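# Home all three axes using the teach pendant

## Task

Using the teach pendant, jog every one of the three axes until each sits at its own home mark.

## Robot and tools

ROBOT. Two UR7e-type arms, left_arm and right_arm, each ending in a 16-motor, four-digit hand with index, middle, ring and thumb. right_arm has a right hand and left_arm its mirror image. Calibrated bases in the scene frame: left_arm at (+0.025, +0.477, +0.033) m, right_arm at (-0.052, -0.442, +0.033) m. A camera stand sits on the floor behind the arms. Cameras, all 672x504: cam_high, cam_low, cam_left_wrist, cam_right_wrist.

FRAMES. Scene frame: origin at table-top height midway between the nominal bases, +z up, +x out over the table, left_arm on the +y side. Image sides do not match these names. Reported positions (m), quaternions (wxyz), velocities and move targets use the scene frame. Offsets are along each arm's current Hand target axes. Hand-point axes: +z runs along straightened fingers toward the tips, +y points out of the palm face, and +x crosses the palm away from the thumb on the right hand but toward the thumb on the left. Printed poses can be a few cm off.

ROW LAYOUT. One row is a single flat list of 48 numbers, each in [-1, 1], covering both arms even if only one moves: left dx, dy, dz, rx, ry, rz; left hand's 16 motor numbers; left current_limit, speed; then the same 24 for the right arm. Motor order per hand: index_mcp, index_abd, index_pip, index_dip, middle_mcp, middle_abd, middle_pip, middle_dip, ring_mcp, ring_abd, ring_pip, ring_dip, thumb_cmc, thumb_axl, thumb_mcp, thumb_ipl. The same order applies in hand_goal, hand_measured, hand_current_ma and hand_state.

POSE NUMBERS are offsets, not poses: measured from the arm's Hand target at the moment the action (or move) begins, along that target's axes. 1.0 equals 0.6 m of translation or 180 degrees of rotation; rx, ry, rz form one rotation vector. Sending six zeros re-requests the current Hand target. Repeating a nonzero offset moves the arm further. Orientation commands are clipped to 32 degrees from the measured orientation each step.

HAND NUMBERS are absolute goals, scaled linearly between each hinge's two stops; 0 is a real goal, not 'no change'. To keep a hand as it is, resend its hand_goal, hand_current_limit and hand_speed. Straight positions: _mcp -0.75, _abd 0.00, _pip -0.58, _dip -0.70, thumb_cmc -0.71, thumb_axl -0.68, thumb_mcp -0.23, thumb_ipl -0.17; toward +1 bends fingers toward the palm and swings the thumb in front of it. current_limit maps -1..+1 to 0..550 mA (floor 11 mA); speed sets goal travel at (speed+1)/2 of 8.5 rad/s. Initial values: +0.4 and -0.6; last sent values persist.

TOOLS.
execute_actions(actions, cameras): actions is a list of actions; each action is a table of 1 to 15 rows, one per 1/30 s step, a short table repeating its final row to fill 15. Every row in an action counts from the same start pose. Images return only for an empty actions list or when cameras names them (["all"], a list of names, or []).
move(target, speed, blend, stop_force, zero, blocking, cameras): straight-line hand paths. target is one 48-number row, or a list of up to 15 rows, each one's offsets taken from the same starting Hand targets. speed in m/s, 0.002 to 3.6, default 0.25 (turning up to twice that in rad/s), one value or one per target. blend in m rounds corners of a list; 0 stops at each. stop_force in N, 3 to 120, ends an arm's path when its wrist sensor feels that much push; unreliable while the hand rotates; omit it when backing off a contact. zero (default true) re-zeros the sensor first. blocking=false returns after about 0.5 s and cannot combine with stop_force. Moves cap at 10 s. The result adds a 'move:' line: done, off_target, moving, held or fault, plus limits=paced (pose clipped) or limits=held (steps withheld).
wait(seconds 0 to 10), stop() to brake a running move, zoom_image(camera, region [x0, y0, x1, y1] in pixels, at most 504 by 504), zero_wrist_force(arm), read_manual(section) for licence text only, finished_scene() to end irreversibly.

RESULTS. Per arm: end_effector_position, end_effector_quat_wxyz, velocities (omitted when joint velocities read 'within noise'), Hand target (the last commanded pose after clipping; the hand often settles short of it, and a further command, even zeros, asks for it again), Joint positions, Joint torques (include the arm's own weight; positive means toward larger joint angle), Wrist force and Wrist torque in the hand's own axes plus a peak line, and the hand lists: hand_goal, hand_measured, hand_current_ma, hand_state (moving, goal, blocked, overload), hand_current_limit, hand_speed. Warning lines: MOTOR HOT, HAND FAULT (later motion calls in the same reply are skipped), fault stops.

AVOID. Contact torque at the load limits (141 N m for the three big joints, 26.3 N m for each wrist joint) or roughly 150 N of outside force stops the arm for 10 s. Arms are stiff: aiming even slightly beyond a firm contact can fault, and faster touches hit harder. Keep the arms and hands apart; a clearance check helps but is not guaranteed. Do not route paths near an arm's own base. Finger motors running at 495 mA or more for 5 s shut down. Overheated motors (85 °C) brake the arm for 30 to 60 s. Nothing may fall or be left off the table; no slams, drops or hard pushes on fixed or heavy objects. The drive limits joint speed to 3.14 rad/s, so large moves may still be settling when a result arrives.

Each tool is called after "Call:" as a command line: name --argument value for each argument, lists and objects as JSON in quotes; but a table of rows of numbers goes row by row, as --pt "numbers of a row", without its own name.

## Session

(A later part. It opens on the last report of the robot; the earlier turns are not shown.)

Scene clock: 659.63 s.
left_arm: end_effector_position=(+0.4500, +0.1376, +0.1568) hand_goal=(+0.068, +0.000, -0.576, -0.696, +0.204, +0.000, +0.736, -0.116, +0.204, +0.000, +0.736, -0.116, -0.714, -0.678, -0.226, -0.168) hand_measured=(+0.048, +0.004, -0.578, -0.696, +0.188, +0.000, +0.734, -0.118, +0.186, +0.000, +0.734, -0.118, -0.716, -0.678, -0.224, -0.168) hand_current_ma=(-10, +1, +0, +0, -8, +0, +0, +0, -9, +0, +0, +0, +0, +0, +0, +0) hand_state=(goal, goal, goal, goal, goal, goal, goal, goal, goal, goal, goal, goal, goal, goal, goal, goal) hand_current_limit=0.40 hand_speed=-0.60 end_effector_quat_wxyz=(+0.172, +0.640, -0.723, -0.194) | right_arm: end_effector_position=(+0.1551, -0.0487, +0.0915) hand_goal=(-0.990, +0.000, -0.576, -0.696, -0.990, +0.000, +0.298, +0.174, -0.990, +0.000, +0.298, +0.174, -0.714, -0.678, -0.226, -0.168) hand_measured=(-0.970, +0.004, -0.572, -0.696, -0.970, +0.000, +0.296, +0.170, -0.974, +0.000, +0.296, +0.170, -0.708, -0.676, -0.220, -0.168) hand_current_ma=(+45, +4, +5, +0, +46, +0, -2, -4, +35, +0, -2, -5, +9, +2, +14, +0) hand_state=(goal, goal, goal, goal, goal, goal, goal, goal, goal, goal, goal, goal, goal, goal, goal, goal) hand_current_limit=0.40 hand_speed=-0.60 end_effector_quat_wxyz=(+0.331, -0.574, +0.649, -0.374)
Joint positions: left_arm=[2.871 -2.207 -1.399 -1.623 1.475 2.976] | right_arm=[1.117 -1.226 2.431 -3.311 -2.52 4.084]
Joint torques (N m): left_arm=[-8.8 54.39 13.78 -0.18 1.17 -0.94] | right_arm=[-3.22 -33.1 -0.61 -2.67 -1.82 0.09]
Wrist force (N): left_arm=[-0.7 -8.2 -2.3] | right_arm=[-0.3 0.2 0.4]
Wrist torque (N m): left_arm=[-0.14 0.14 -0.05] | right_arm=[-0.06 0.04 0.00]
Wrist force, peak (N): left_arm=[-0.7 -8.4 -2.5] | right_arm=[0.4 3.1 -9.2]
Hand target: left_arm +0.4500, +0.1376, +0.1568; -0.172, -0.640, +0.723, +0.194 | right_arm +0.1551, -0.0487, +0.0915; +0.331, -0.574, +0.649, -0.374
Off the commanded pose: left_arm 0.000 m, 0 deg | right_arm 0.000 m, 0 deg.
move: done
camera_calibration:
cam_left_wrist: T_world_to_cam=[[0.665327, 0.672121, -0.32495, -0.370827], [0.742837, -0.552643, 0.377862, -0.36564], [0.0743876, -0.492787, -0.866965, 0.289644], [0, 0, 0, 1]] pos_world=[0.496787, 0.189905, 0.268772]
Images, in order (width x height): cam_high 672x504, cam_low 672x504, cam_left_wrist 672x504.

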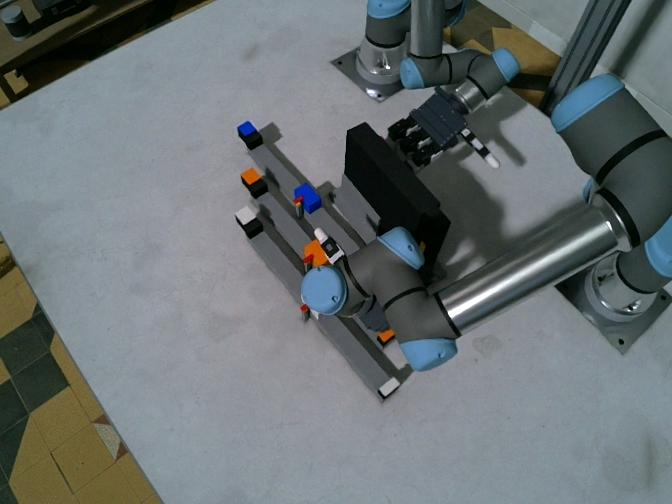

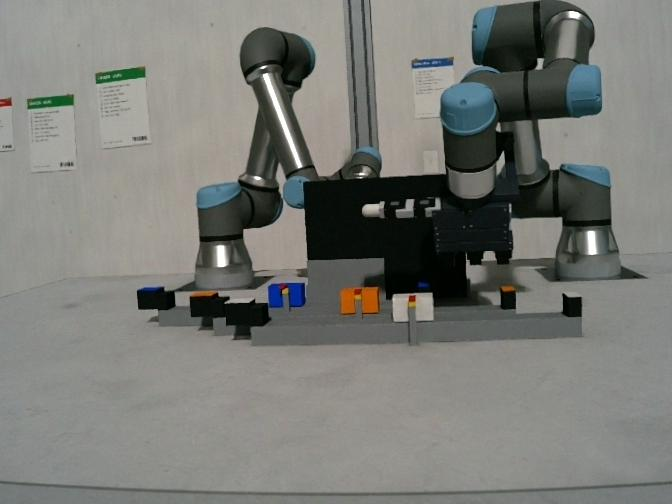

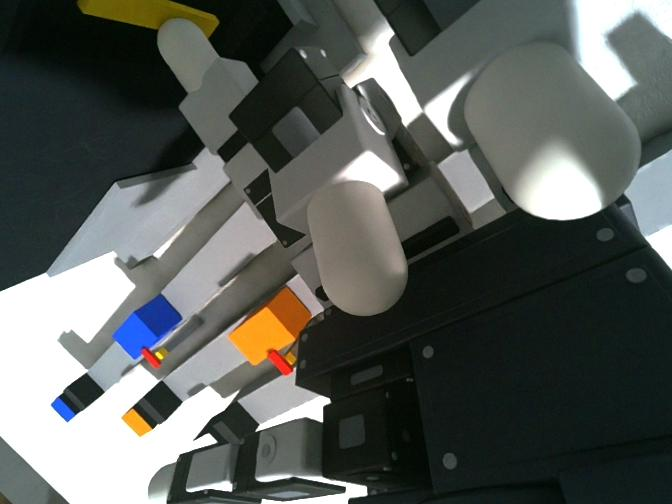

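Call:
move --target '[0,0,0,0,0,0,0.068,0,-0.576,-0.696,0.205,0,0.737,-0.116,0.205,0,0.737,-0.116,-0.714,-0.678,-0.226,-0.168,0.4,-0.6,0,-0.00242,0.00419,0,0,0,-0.99,0,-0.576,-0.696,-0.99,0,0.299,0.174,-0.99,0,0.299,0.174,-0.714,-0.678,-0.226,-0.168,0.4,-0.6]' --speed 0.02 --cameras '[]'

Call:
wait --seconds 0.45 --cameras '[]'

Call:
move --target '[0,0,0,0,0,0,0.068,0,-0.576,-0.696,0.205,0,0.737,-0.116,0.205,0,0.737,-0.116,-0.714,-0.678,-0.226,-0.168,0.4,-0.6,0,0.00242,-0.00419,0,0,0,-0.99,0,-0.576,-0.696,-0.99,0,0.299,0.174,-0.99,0,0.299,0.174,-0.714,-0.678,-0.226,-0.168,0.4,-0.6]' --speed 0.05 --cameras '["cam_low", "cam_left_wrist", "cam_high"]'

Call:
zoom_image --camera "cam_low" --region '[266, 280, 302, 316]'

Call:
zoom_image --camera "cam_left_wrist" --region '[125, 330, 185, 380]'

Call:
zoom_image --camera "cam_high" --region '[270, 180, 330, 240]'

Scene clock: 670.47 s.
left_arm: end_effector_position=(+0.4500, +0.1376, +0.1568) hand_goal=(+0.068, +0.000, -0.576, -0.696, +0.204, +0.000, +0.736, -0.116, +0.204, +0.000, +0.736, -0.116, -0.714, -0.678, -0.226, -0.168) hand_measured=(+0.048, +0.004, -0.578, -0.696, +0.188, +0.000, +0.734, -0.118, +0.186, +0.000, +0.734, -0.118, -0.716, -0.678, -0.224, -0.168) hand_current_ma=(-10, +1, +0, +0, -8, +0, +0, +0, -9, +0, +0, +0, +0, +0, +0, +0) hand_state=(goal, goal, goal, goal, goal, goal, goal, goal, goal, goal, goal, goal, goal, goal, goal, goal) hand_current_limit=0.40 hand_speed=-0.60 end_effector_quat_wxyz=(+0.172, +0.640, -0.723, -0.194) | right_arm: end_effector_position=(+0.1581, -0.0490, +0.0915) hand_goal=(-0.990, +0.000, -0.576, -0.696, -0.990, +0.000, +0.298, +0.174, -0.990, +0.000, +0.298, +0.174, -0.714, -0.678, -0.226, -0.168) hand_measured=(-0.970, +0.004, -0.572, -0.696, -0.970, +0.000, +0.296, +0.170, -0.974, +0.000, +0.296, +0.170, -0.708, -0.676, -0.220, -0.168) hand_current_ma=(+45, +4, +5, +0, +46, +0, -2, -4, +35, +0, -2, -5, +9, +2, +14, +0) hand_state=(goal, goal, goal, goal, goal, goal, goal, goal, goal, goal, goal, goal, goal, goal, goal, goal) hand_current_limit=0.40 hand_speed=-0.60 end_effector_quat_wxyz=(+0.331, -0.574, +0.649, -0.374)
Joint positions: left_arm=[2.871 -2.207 -1.399 -1.623 1.475 2.976] | right_arm=[1.11 -1.223 2.43 -3.322 -2.516 4.073]
Joint torques (N m): left_arm=[-9.59 54.15 13.14 -0.27 1.28 -0.91] | right_arm=[-2.8 -23.02 -18.66 -2.82 -1.59 -0.29]
Wrist force (N): left_arm=[-0.2 -7.3 -4.0] | right_arm=[0.6 2.9 -9.3]
Wrist torque (N m): left_arm=[-0.08 0.13 -0.04] | right_arm=[0.80 -0.16 0.10]
Wrist force, peak (N): left_arm=[-0.8 -8.4 -2.7] | right_arm=[0.6 2.9 -9.3]
Hand target: left_arm +0.4500, +0.1376, +0.1568; -0.172, -0.640, +0.723, +0.194 | right_arm +0.1580, -0.0491, +0.0915; +0.331, -0.574, +0.649, -0.374
Off the commanded pose: left_arm 0.000 m, 0 deg | right_arm 0.000 m, 0 deg.
move: done
No camera images: "cameras" was empty.

Scene clock: 670.93 s.
left_arm: end_effector_position=(+0.4500, +0.1376, +0.1568) hand_goal=(+0.068, +0.000, -0.576, -0.696, +0.204, +0.000, +0.736, -0.116, +0.204, +0.000, +0.736, -0.116, -0.714, -0.678, -0.226, -0.168) hand_measured=(+0.048, +0.004, -0.578, -0.696, +0.188, +0.000, +0.734, -0.118, +0.186, +0.000, +0.734, -0.118, -0.716, -0.678, -0.224, -0.168) hand_current_ma=(-10, +1, +0, +0, -8, +0, +0, +0, -9, +0, +0, +0, +0, +0, +0, +0) hand_state=(goal, goal, goal, goal, goal, goal, goal, goal, goal, goal, goal, goal, goal, goal, goal, goal) hand_current_limit=0.40 hand_speed=-0.60 end_effector_quat_wxyz=(+0.172, +0.640, -0.723, -0.194) | right_arm: end_effector_position=(+0.1580, -0.0491, +0.0915) hand_goal=(-0.990, +0.000, -0.576, -0.696, -0.990, +0.000, +0.298, +0.174, -0.990, +0.000, +0.298, +0.174, -0.714, -0.678, -0.226, -0.168) hand_measured=(-0.970, +0.004, -0.572, -0.696, -0.970, +0.000, +0.296, +0.170, -0.974, +0.000, +0.296, +0.170, -0.708, -0.676, -0.220, -0.168) hand_current_ma=(+45, +4, +5, +0, +46, +0, -2, -4, +35, +0, -2, -5, +9, +2, +14, +0) hand_state=(goal, goal, goal, goal, goal, goal, goal, goal, goal, goal, goal, goal, goal, goal, goal, goal) hand_current_limit=0.40 hand_speed=-0.60 end_effector_quat_wxyz=(+0.331, -0.574, +0.649, -0.374)
Joint positions: left_arm=[2.871 -2.207 -1.399 -1.623 1.475 2.976] | right_arm=[1.11 -1.223 2.43 -3.322 -2.516 4.073]
Joint torques (N m): left_arm=[-9.69 53.86 13.44 -0.34 1.23 -0.99] | right_arm=[1.14 -29.11 -17.96 -0.46 -3.39 2.37]
Wrist force (N): left_arm=[-0.8 -8.1 -2.9] | right_arm=[0.2 3.8 -8.8]
Wrist torque (N m): left_arm=[-0.11 0.16 -0.06] | right_arm=[0.76 -0.17 0.08]
Wrist force, peak (N): left_arm=[-0.5 -8.3 -2.9] | right_arm=[0.6 2.5 -9.4]
Hand target: left_arm +0.4500, +0.1376, +0.1568; -0.172, -0.640, +0.723, +0.194 | right_arm +0.1580, -0.0491, +0.0915; +0.331, -0.574, +0.649, -0.374
Off the commanded pose: left_arm 0.000 m, 0 deg | right_arm 0.000 m, 0 deg.
wait: 0.47 s; at rest by 0.17 s
No camera images: "cameras" was empty.

Scene clock: 671.63 s.
left_arm: end_effector_position=(+0.4500, +0.1376, +0.1568) hand_goal=(+0.068, +0.000, -0.576, -0.696, +0.204, +0.000, +0.736, -0.116, +0.204, +0.000, +0.736, -0.116, -0.714, -0.678, -0.226, -0.168) hand_measured=(+0.048, +0.004, -0.578, -0.696, +0.188, +0.000, +0.734, -0.118, +0.186, +0.000, +0.734, -0.118, -0.716, -0.678, -0.224, -0.168) hand_current_ma=(-10, +1, +0, +0, -8, +0, +0, +0, -9, +0, +0, +0, +0, +0, +0, +0) hand_state=(goal, goal, goal, goal, goal, goal, goal, goal, goal, goal, goal, goal, goal, goal, goal, goal) hand_current_limit=0.40 hand_speed=-0.60 end_effector_quat_wxyz=(+0.172, +0.640, -0.723, -0.194) | right_arm: end_effector_position=(+0.1551, -0.0487, +0.0915) hand_goal=(-0.990, +0.000, -0.576, -0.696, -0.990, +0.000, +0.298, +0.174, -0.990, +0.000, +0.298, +0.174, -0.714, -0.678, -0.226, -0.168) hand_measured=(-0.970, +0.004, -0.572, -0.696, -0.970, +0.000, +0.296, +0.170, -0.974, +0.000, +0.296, +0.170, -0.708, -0.676, -0.220, -0.168) hand_current_ma=(+45, +4, +5, +0, +46, +0, -2, -4, +35, +0, -2, -5, +9, +2, +14, +0) hand_state=(goal, goal, goal, goal, goal, goal, goal, goal, goal, goal, goal, goal, goal, goal, goal, goal) hand_current_limit=0.40 hand_speed=-0.60 end_effector_quat_wxyz=(+0.331, -0.574, +0.649, -0.374)
Joint positions: left_arm=[2.871 -2.207 -1.399 -1.623 1.475 2.976] | right_arm=[1.117 -1.226 2.431 -3.311 -2.52 4.084]
Joint torques (N m): left_arm=[-9.39 54.66 13.81 -0.13 1.27 -0.99] | right_arm=[-2.62 -32.66 1.21 -2.86 -1.8 0.05]
Wrist force (N): left_arm=[-0.3 -7.3 -3.7] | right_arm=[0.1 0.1 0.5]
Wrist torque (N m): left_arm=[-0.10 0.14 -0.05] | right_arm=[-0.07 -0.01 0.03]
Wrist force, peak (N): left_arm=[-0.9 -8.5 -2.5] | right_arm=[0.2 4.2 -8.9]
Hand target: left_arm +0.4500, +0.1376, +0.1568; -0.172, -0.640, +0.723, +0.194 | right_arm +0.1551, -0.0487, +0.0915; +0.331, -0.574, +0.649, -0.374
Off the commanded pose: left_arm 0.000 m, 0 deg | right_arm 0.000 m, 0 deg.
move: done
camera_calibration:
cam_left_wrist: T_world_to_cam=[[0.665327, 0.672121, -0.32495, -0.370827], [0.742837, -0.552643, 0.377862, -0.36564], [0.0743876, -0.492787, -0.866965, 0.289644], [0, 0, 0, 1]] pos_world=[0.496787, 0.189905, 0.268772]
Images, in order (width x height): cam_high 672x504, cam_low 672x504, cam_left_wrist 672x504.

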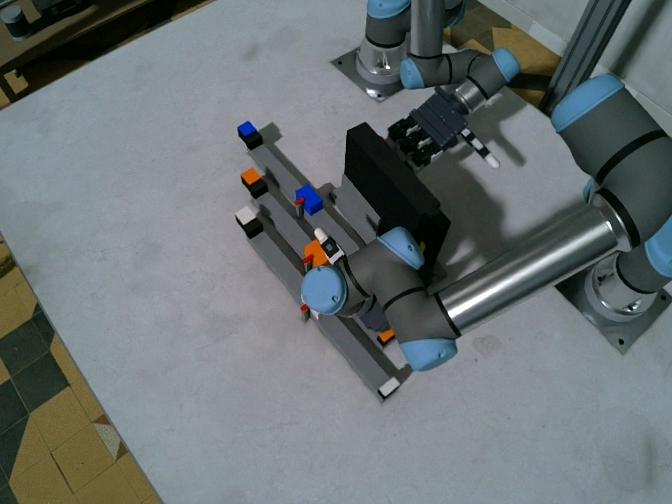

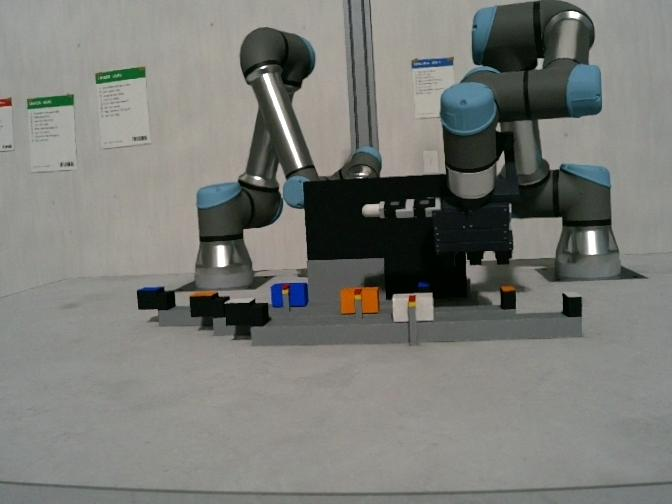

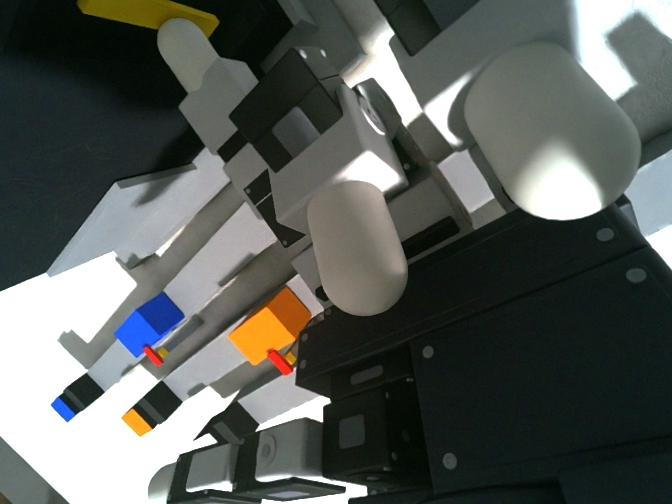

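Scaled by 14.000 from the camera's 672x504 image, which has a finer 960x720 frame.

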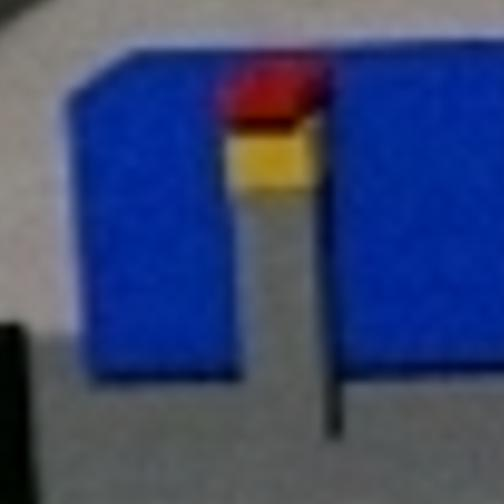

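Scaled by 8.400 from the camera's 672x504 image, which has a finer 960x720 frame.

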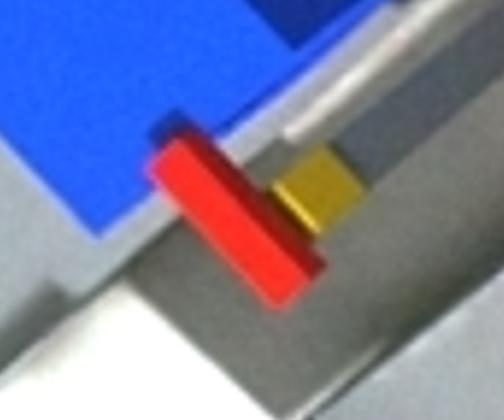

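Scaled by 8.400 from the camera's 672x504 image, which has a finer 960x720 frame.

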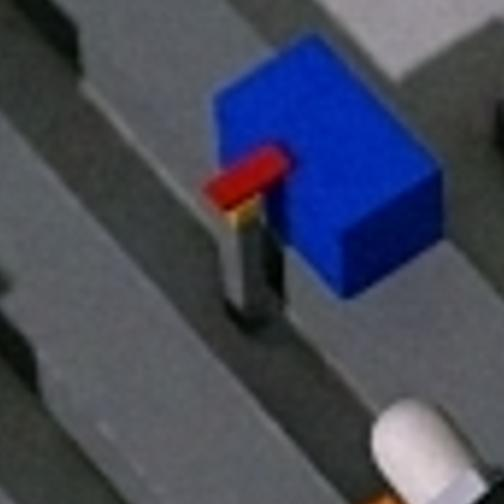

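Call:
move --target '[0,-0.0577,-0.0333,0,0,0,0.068,0,-0.576,-0.696,0.205,0,0.737,-0.116,0.205,0,0.737,-0.116,-0.714,-0.678,-0.226,-0.168,0.4,-0.6,0,0.0417,-0.0722,0,0,0,-0.99,0,-0.576,-0.696,-0.99,0,0.299,0.174,-0.99,0,0.299,0.174,-0.714,-0.678,-0.226,-0.168,0.4,-0.6]' --speed 0.08 --cameras '["all"]'

Call:
zoom_image --camera "cam_low" --region '[260, 275, 440, 345]'

Call:
zoom_image --camera "cam_high" --region '[270, 180, 350, 330]'

Scene clock: 678.00 s.
left_arm: end_effector_position=(+0.4897, +0.1329, +0.1567) hand_goal=(+0.068, +0.000, -0.576, -0.696, +0.204, +0.000, +0.736, -0.116, +0.204, +0.000, +0.736, -0.116, -0.714, -0.678, -0.226, -0.168) hand_measured=(+0.048, +0.002, -0.578, -0.696, +0.188, +0.000, +0.734, -0.118, +0.186, +0.000, +0.734, -0.118, -0.716, -0.678, -0.224, -0.168) hand_current_ma=(-10, +0, +0, +0, -8, +0, +0, +0, -9, +0, +0, +0, +0, +0, +0, +0) hand_state=(goal, goal, goal, goal, goal, goal, goal, goal, goal, goal, goal, goal, goal, goal, goal, goal) hand_current_limit=0.40 hand_speed=-0.60 end_effector_quat_wxyz=(+0.172, +0.640, -0.723, -0.194) | right_arm: end_effector_position=(+0.1055, -0.0426, +0.0917) hand_goal=(-0.990, +0.000, -0.576, -0.696, -0.990, +0.000, +0.298, +0.174, -0.990, +0.000, +0.298, +0.174, -0.714, -0.678, -0.226, -0.168) hand_measured=(-0.970, +0.004, -0.572, -0.696, -0.970, +0.000, +0.296, +0.170, -0.974, +0.000, +0.296, +0.170, -0.708, -0.676, -0.220, -0.168) hand_current_ma=(+45, +4, +5, +0, +46, +0, -2, -4, +35, +0, -2, -5, +9, +2, +14, +0) hand_state=(goal, goal, goal, goal, goal, goal, goal, goal, goal, goal, goal, goal, goal, goal, goal, goal) hand_current_limit=0.40 hand_speed=-0.60 end_effector_quat_wxyz=(+0.331, -0.574, +0.649, -0.374)
Joint positions: left_arm=[2.882 -2.29 -1.253 -1.686 1.48 2.985] | right_arm=[1.246 -1.284 2.437 -3.085 -2.576 4.292]
Joint torques (N m): left_arm=[-9.05 60.35 24.7 3.99 0.04 -1.3] | right_arm=[1.37 -18.66 -16.4 -2.36 -0.11 0.28]
Wrist force (N): left_arm=[-0.4 -0.3 0.0] | right_arm=[-0.3 0.1 0.3]
Wrist torque (N m): left_arm=[0.00 0.10 -0.08] | right_arm=[-0.06 0.06 0.10]
Wrist force, peak (N): left_arm=[-0.8 -8.4 -2.9] | right_arm=[-0.1 -0.6 1.4]
Hand target: left_arm +0.4897, +0.1328, +0.1567; -0.172, -0.640, +0.723, +0.194 | right_arm +0.1055, -0.0426, +0.0916; +0.331, -0.574, +0.649, -0.374
Off the commanded pose: left_arm 0.000 m, 0 deg | right_arm 0.000 m, 0 deg.
move: done
camera_calibration:
cam_left_wrist: T_world_to_cam=[[0.665232, 0.672177, -0.325029, -0.393985], [0.742942, -0.552674, 0.377609, -0.397727], [0.0741849, -0.492676, -0.867045, 0.284349], [0, 0, 0, 1]] pos_world=[0.536485, 0.185106, 0.268672]
cam_right_wrist: T_world_to_cam=[[-0.223556, 0.801185, -0.555091, 0.144254], [-0.352032, 0.464693, 0.812486, -0.070033], [0.908898, 0.377046, 0.178158, 0.025913], [0, 0, 0, 1]] pos_world=[-0.0159574, -0.0928003, 0.132358]

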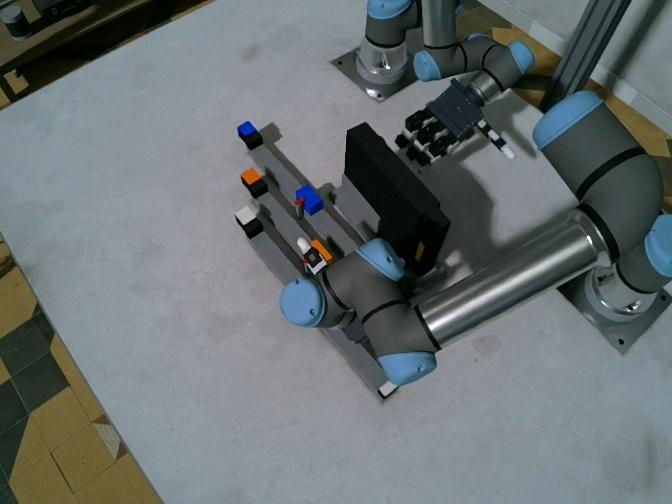

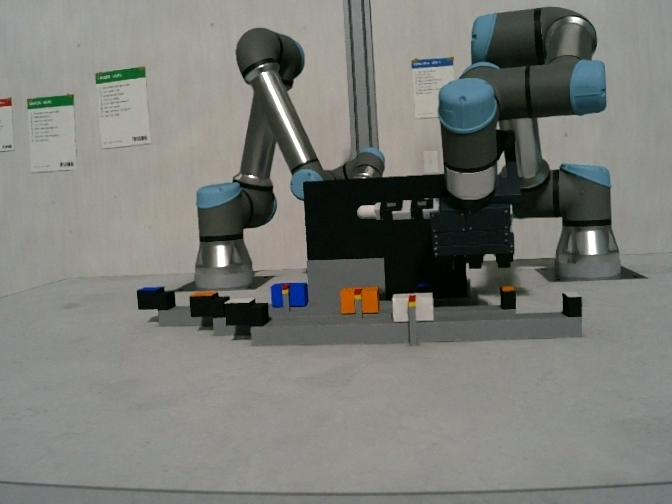

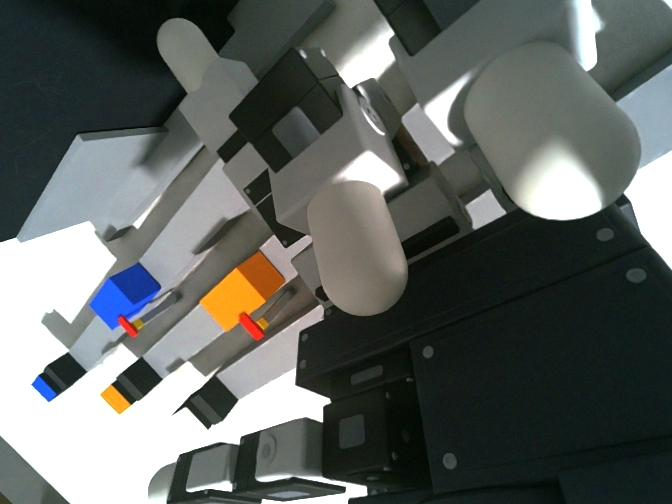

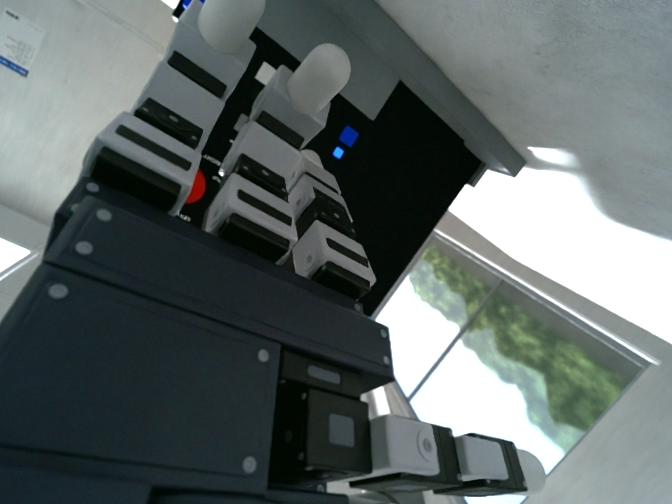

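Scaled by 2.800 from the camera's 672x504 image, which has a finer 960x720 frame.

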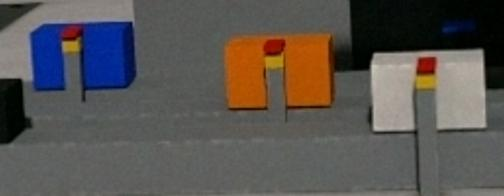

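Scaled by 3.360 from the camera's 672x504 image, which has a finer 960x720 frame.

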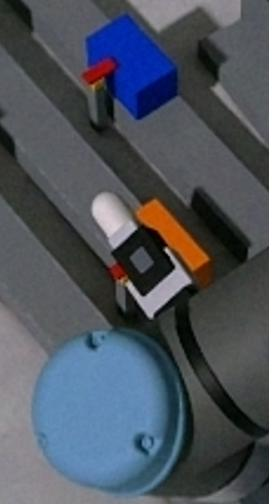

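Call:
move --target '[-0.2928,0.0507,-0.2852,0,0,0,0.068,0,-0.576,-0.696,0.205,0,0.737,-0.116,0.205,0,0.737,-0.116,-0.714,-0.678,-0.226,-0.168,0.4,-0.6,0,0,0,0,0,0,-0.99,0,-0.576,-0.696,-0.99,0,0.299,0.174,-0.99,0,0.299,0.174,-0.714,-0.678,-0.226,-0.168,0.4,-0.6]' --speed 0.2 --cameras '["cam_left_wrist", "cam_high"]'

Call:
zoom_image --camera "cam_left_wrist" --region '[250, 230, 310, 290]'

Call:
zoom_image --camera "cam_left_wrist" --region '[180, 230, 240, 290]'

Call:
zoom_image --camera "cam_left_wrist" --region '[120, 210, 180, 270]'

Call:
zoom_image --camera "cam_high" --region '[270, 180, 350, 330]'

Scene clock: 686.67 s.
left_arm: end_effector_position=(+0.5699, +0.3001, +0.3198) hand_goal=(+0.068, +0.000, -0.576, -0.696, +0.204, +0.000, +0.736, -0.116, +0.204, +0.000, +0.736, -0.116, -0.714, -0.678, -0.226, -0.168) hand_measured=(+0.048, +0.002, -0.578, -0.696, +0.188, +0.000, +0.734, -0.118, +0.186, +0.000, +0.734, -0.118, -0.716, -0.678, -0.224, -0.168) hand_current_ma=(-10, +0, +0, +0, -7, +0, +0, +0, -9, +0, +0, +0, +0, +0, +0, +0) hand_state=(goal, goal, goal, goal, goal, goal, goal, goal, goal, goal, goal, goal, goal, goal, goal, goal) hand_current_limit=0.40 hand_speed=-0.60 end_effector_quat_wxyz=(+0.172, +0.640, -0.723, -0.194) | right_arm: end_effector_position=(+0.1055, -0.0426, +0.0916) hand_goal=(-0.990, +0.000, -0.576, -0.696, -0.990, +0.000, +0.298, +0.174, -0.990, +0.000, +0.298, +0.174, -0.714, -0.678, -0.226, -0.168) hand_measured=(-0.970, +0.004, -0.572, -0.696, -0.970, +0.000, +0.296, +0.170, -0.974, +0.000, +0.296, +0.170, -0.708, -0.676, -0.220, -0.168) hand_current_ma=(+45, +4, +5, +0, +46, +0, -2, -4, +35, +0, -2, -5, +9, +2, +14, +0) hand_state=(goal, goal, goal, goal, goal, goal, goal, goal, goal, goal, goal, goal, goal, goal, goal, goal) hand_current_limit=0.40 hand_speed=-0.60 end_effector_quat_wxyz=(+0.331, -0.574, +0.649, -0.374)
Joint positions: left_arm=[3.125 -2.246 -0.9 -2.09 1.602 3.196] | right_arm=[1.247 -1.284 2.437 -3.084 -2.576 4.292]
Joint torques (N m): left_arm=[-4.8 61.29 28.08 1.73 -1.79 -0.09] | right_arm=[-2.12 -17.98 -1.34 -4.47 -0.37 -2.32]
Wrist force (N): left_arm=[-0.1 -0.2 -0.1] | right_arm=[0.0 0.1 0.2]
Wrist torque (N m): left_arm=[0.02 0.08 0.00] | right_arm=[-0.04 0.03 0.12]
Wrist force, peak (N): left_arm=[-1.6 0.6 -1.4] | right_arm=[0.3 0.2 0.5]
Hand target: left_arm +0.5699, +0.3001, +0.3200; -0.172, -0.640, +0.723, +0.194 | right_arm +0.1055, -0.0426, +0.0916; +0.331, -0.574, +0.649, -0.374
Off the commanded pose: left_arm 0.000 m, 0 deg | right_arm 0.000 m, 0 deg.
move: done
camera_calibration:
cam_left_wrist: T_world_to_cam=[[0.665254, 0.672176, -0.324988, -0.50681], [0.742912, -0.55264, 0.377717, -0.426607], [0.0742911, -0.492715, -0.867014, 0.502117], [0, 0, 0, 1]] pos_world=[0.616786, 0.352306, 0.431772]
Images, in order (width x height): cam_high 672x504, cam_left_wrist 672x504.

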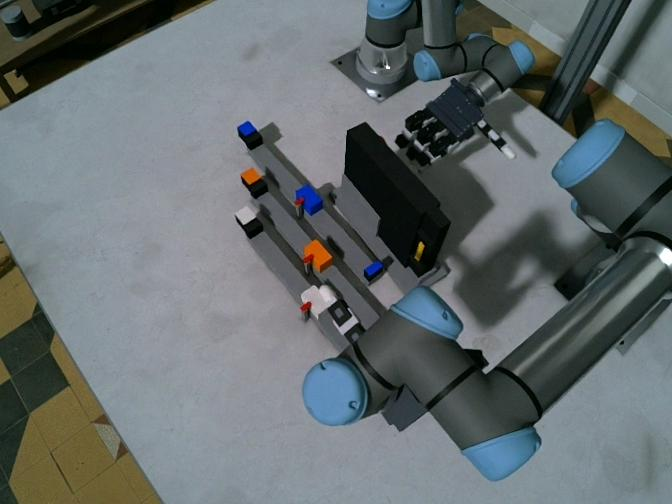

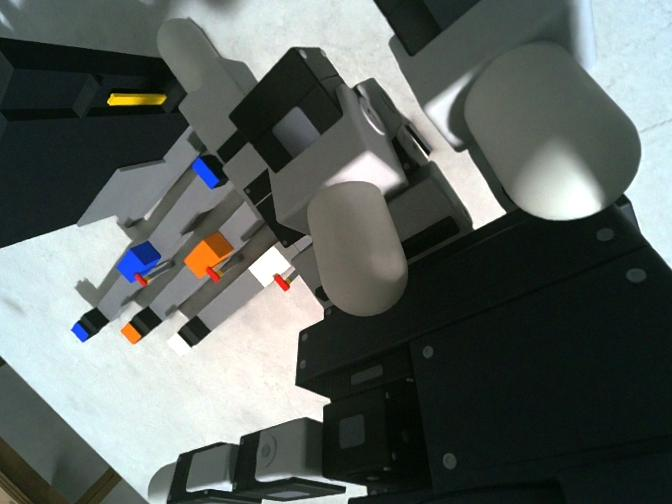

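Scaled by 8.400 from the camera's 672x504 image, which has a finer 960x720 frame.

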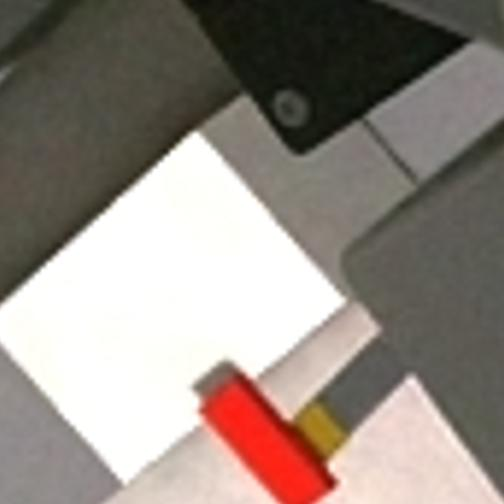

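Scaled by 8.400 from the camera's 672x504 image, which has a finer 960x720 frame.

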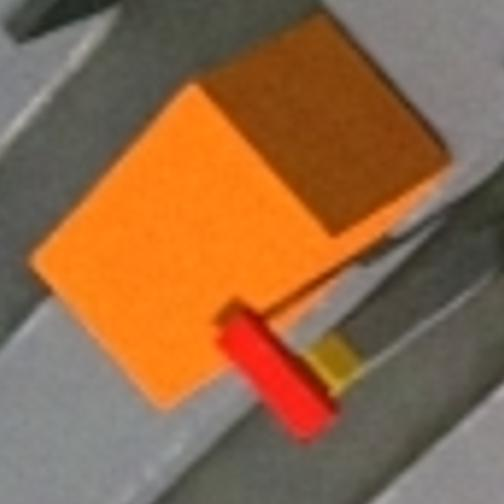

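Scaled by 8.400 from the camera's 672x504 image, which has a finer 960x720 frame.

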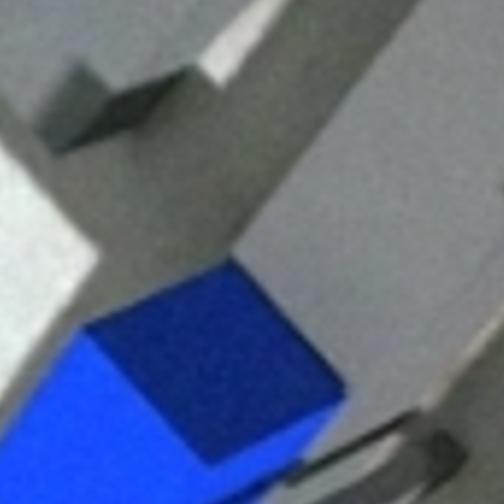

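Scaled by 3.360 from the camera's 672x504 image, which has a finer 960x720 frame.

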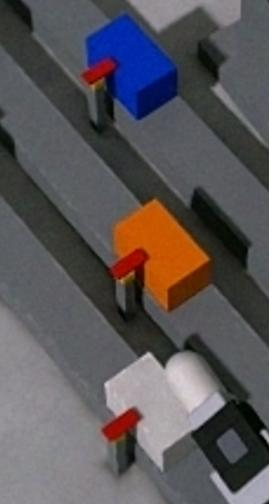

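Call:
zoom_image --camera "cam_left_wrist" --region '[268, 265, 300, 297]'

Call:
zoom_image --camera "cam_left_wrist" --region '[200, 260, 232, 292]'

Call:
zoom_image --camera "cam_left_wrist" --region '[128, 265, 160, 297]'

Call:
zoom_image --camera "cam_high" --region '[290, 185, 322, 217]'

Call:
zoom_image --camera "cam_high" --region '[294, 245, 326, 277]'

Call:
zoom_image --camera "cam_high" --region '[290, 295, 322, 327]'

Scaled by 15.750 from the camera's 672x504 image, which has a finer 960x720 frame.

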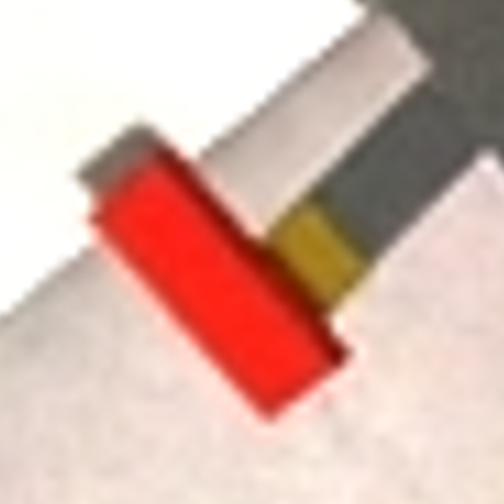

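Scaled by 15.750 from the camera's 672x504 image, which has a finer 960x720 frame.

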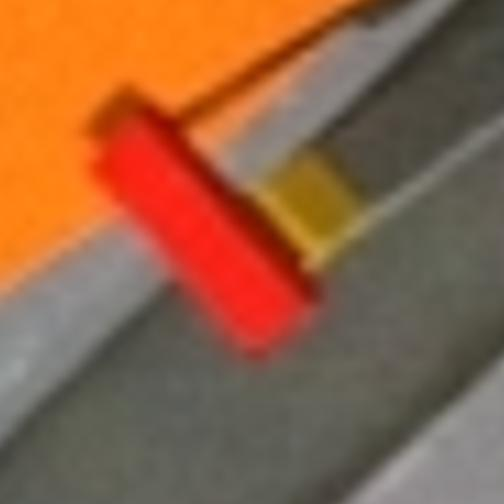

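Scaled by 15.750 from the camera's 672x504 image, which has a finer 960x720 frame.

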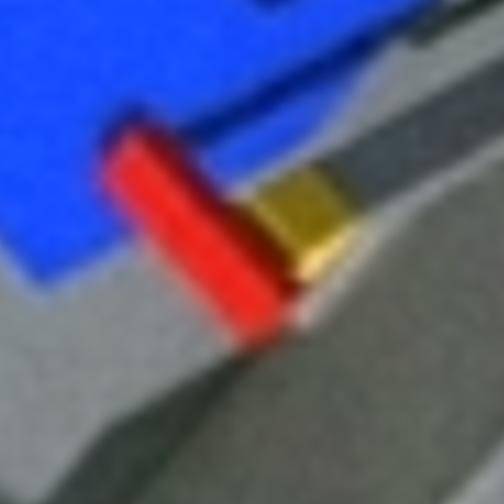

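Scaled by 15.750 from the camera's 672x504 image, which has a finer 960x720 frame.

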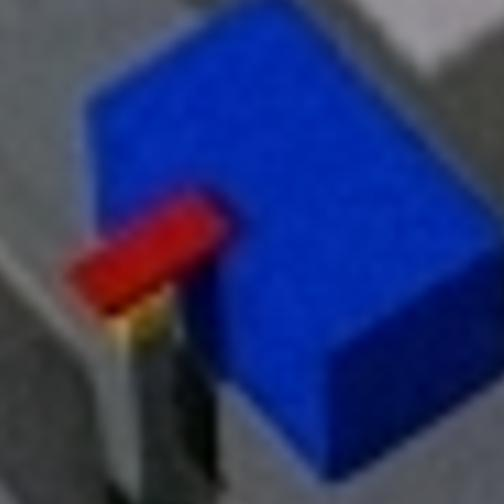

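Scaled by 15.750 from the camera's 672x504 image, which has a finer 960x720 frame.

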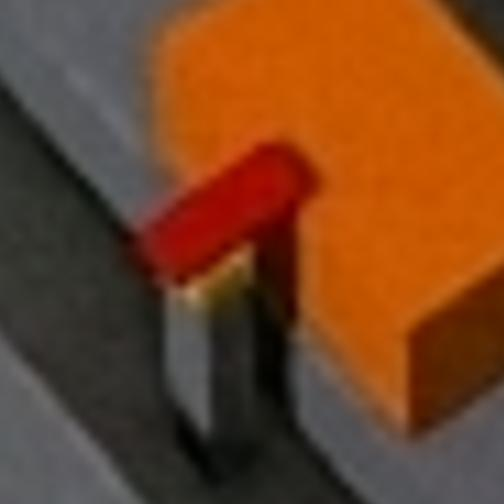

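Scaled by 15.750 from the camera's 672x504 image, which has a finer 960x720 frame.

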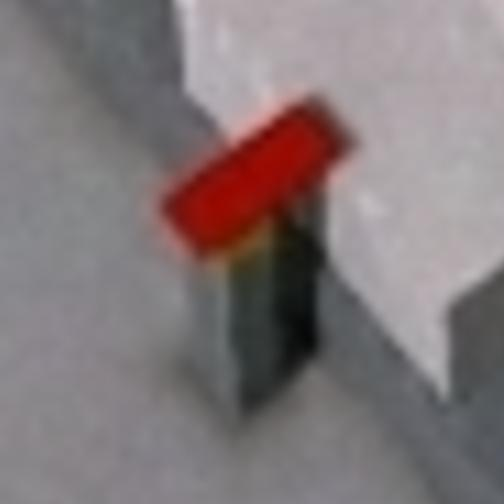

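Call:
finished_scene

The scene is finished: the task was done.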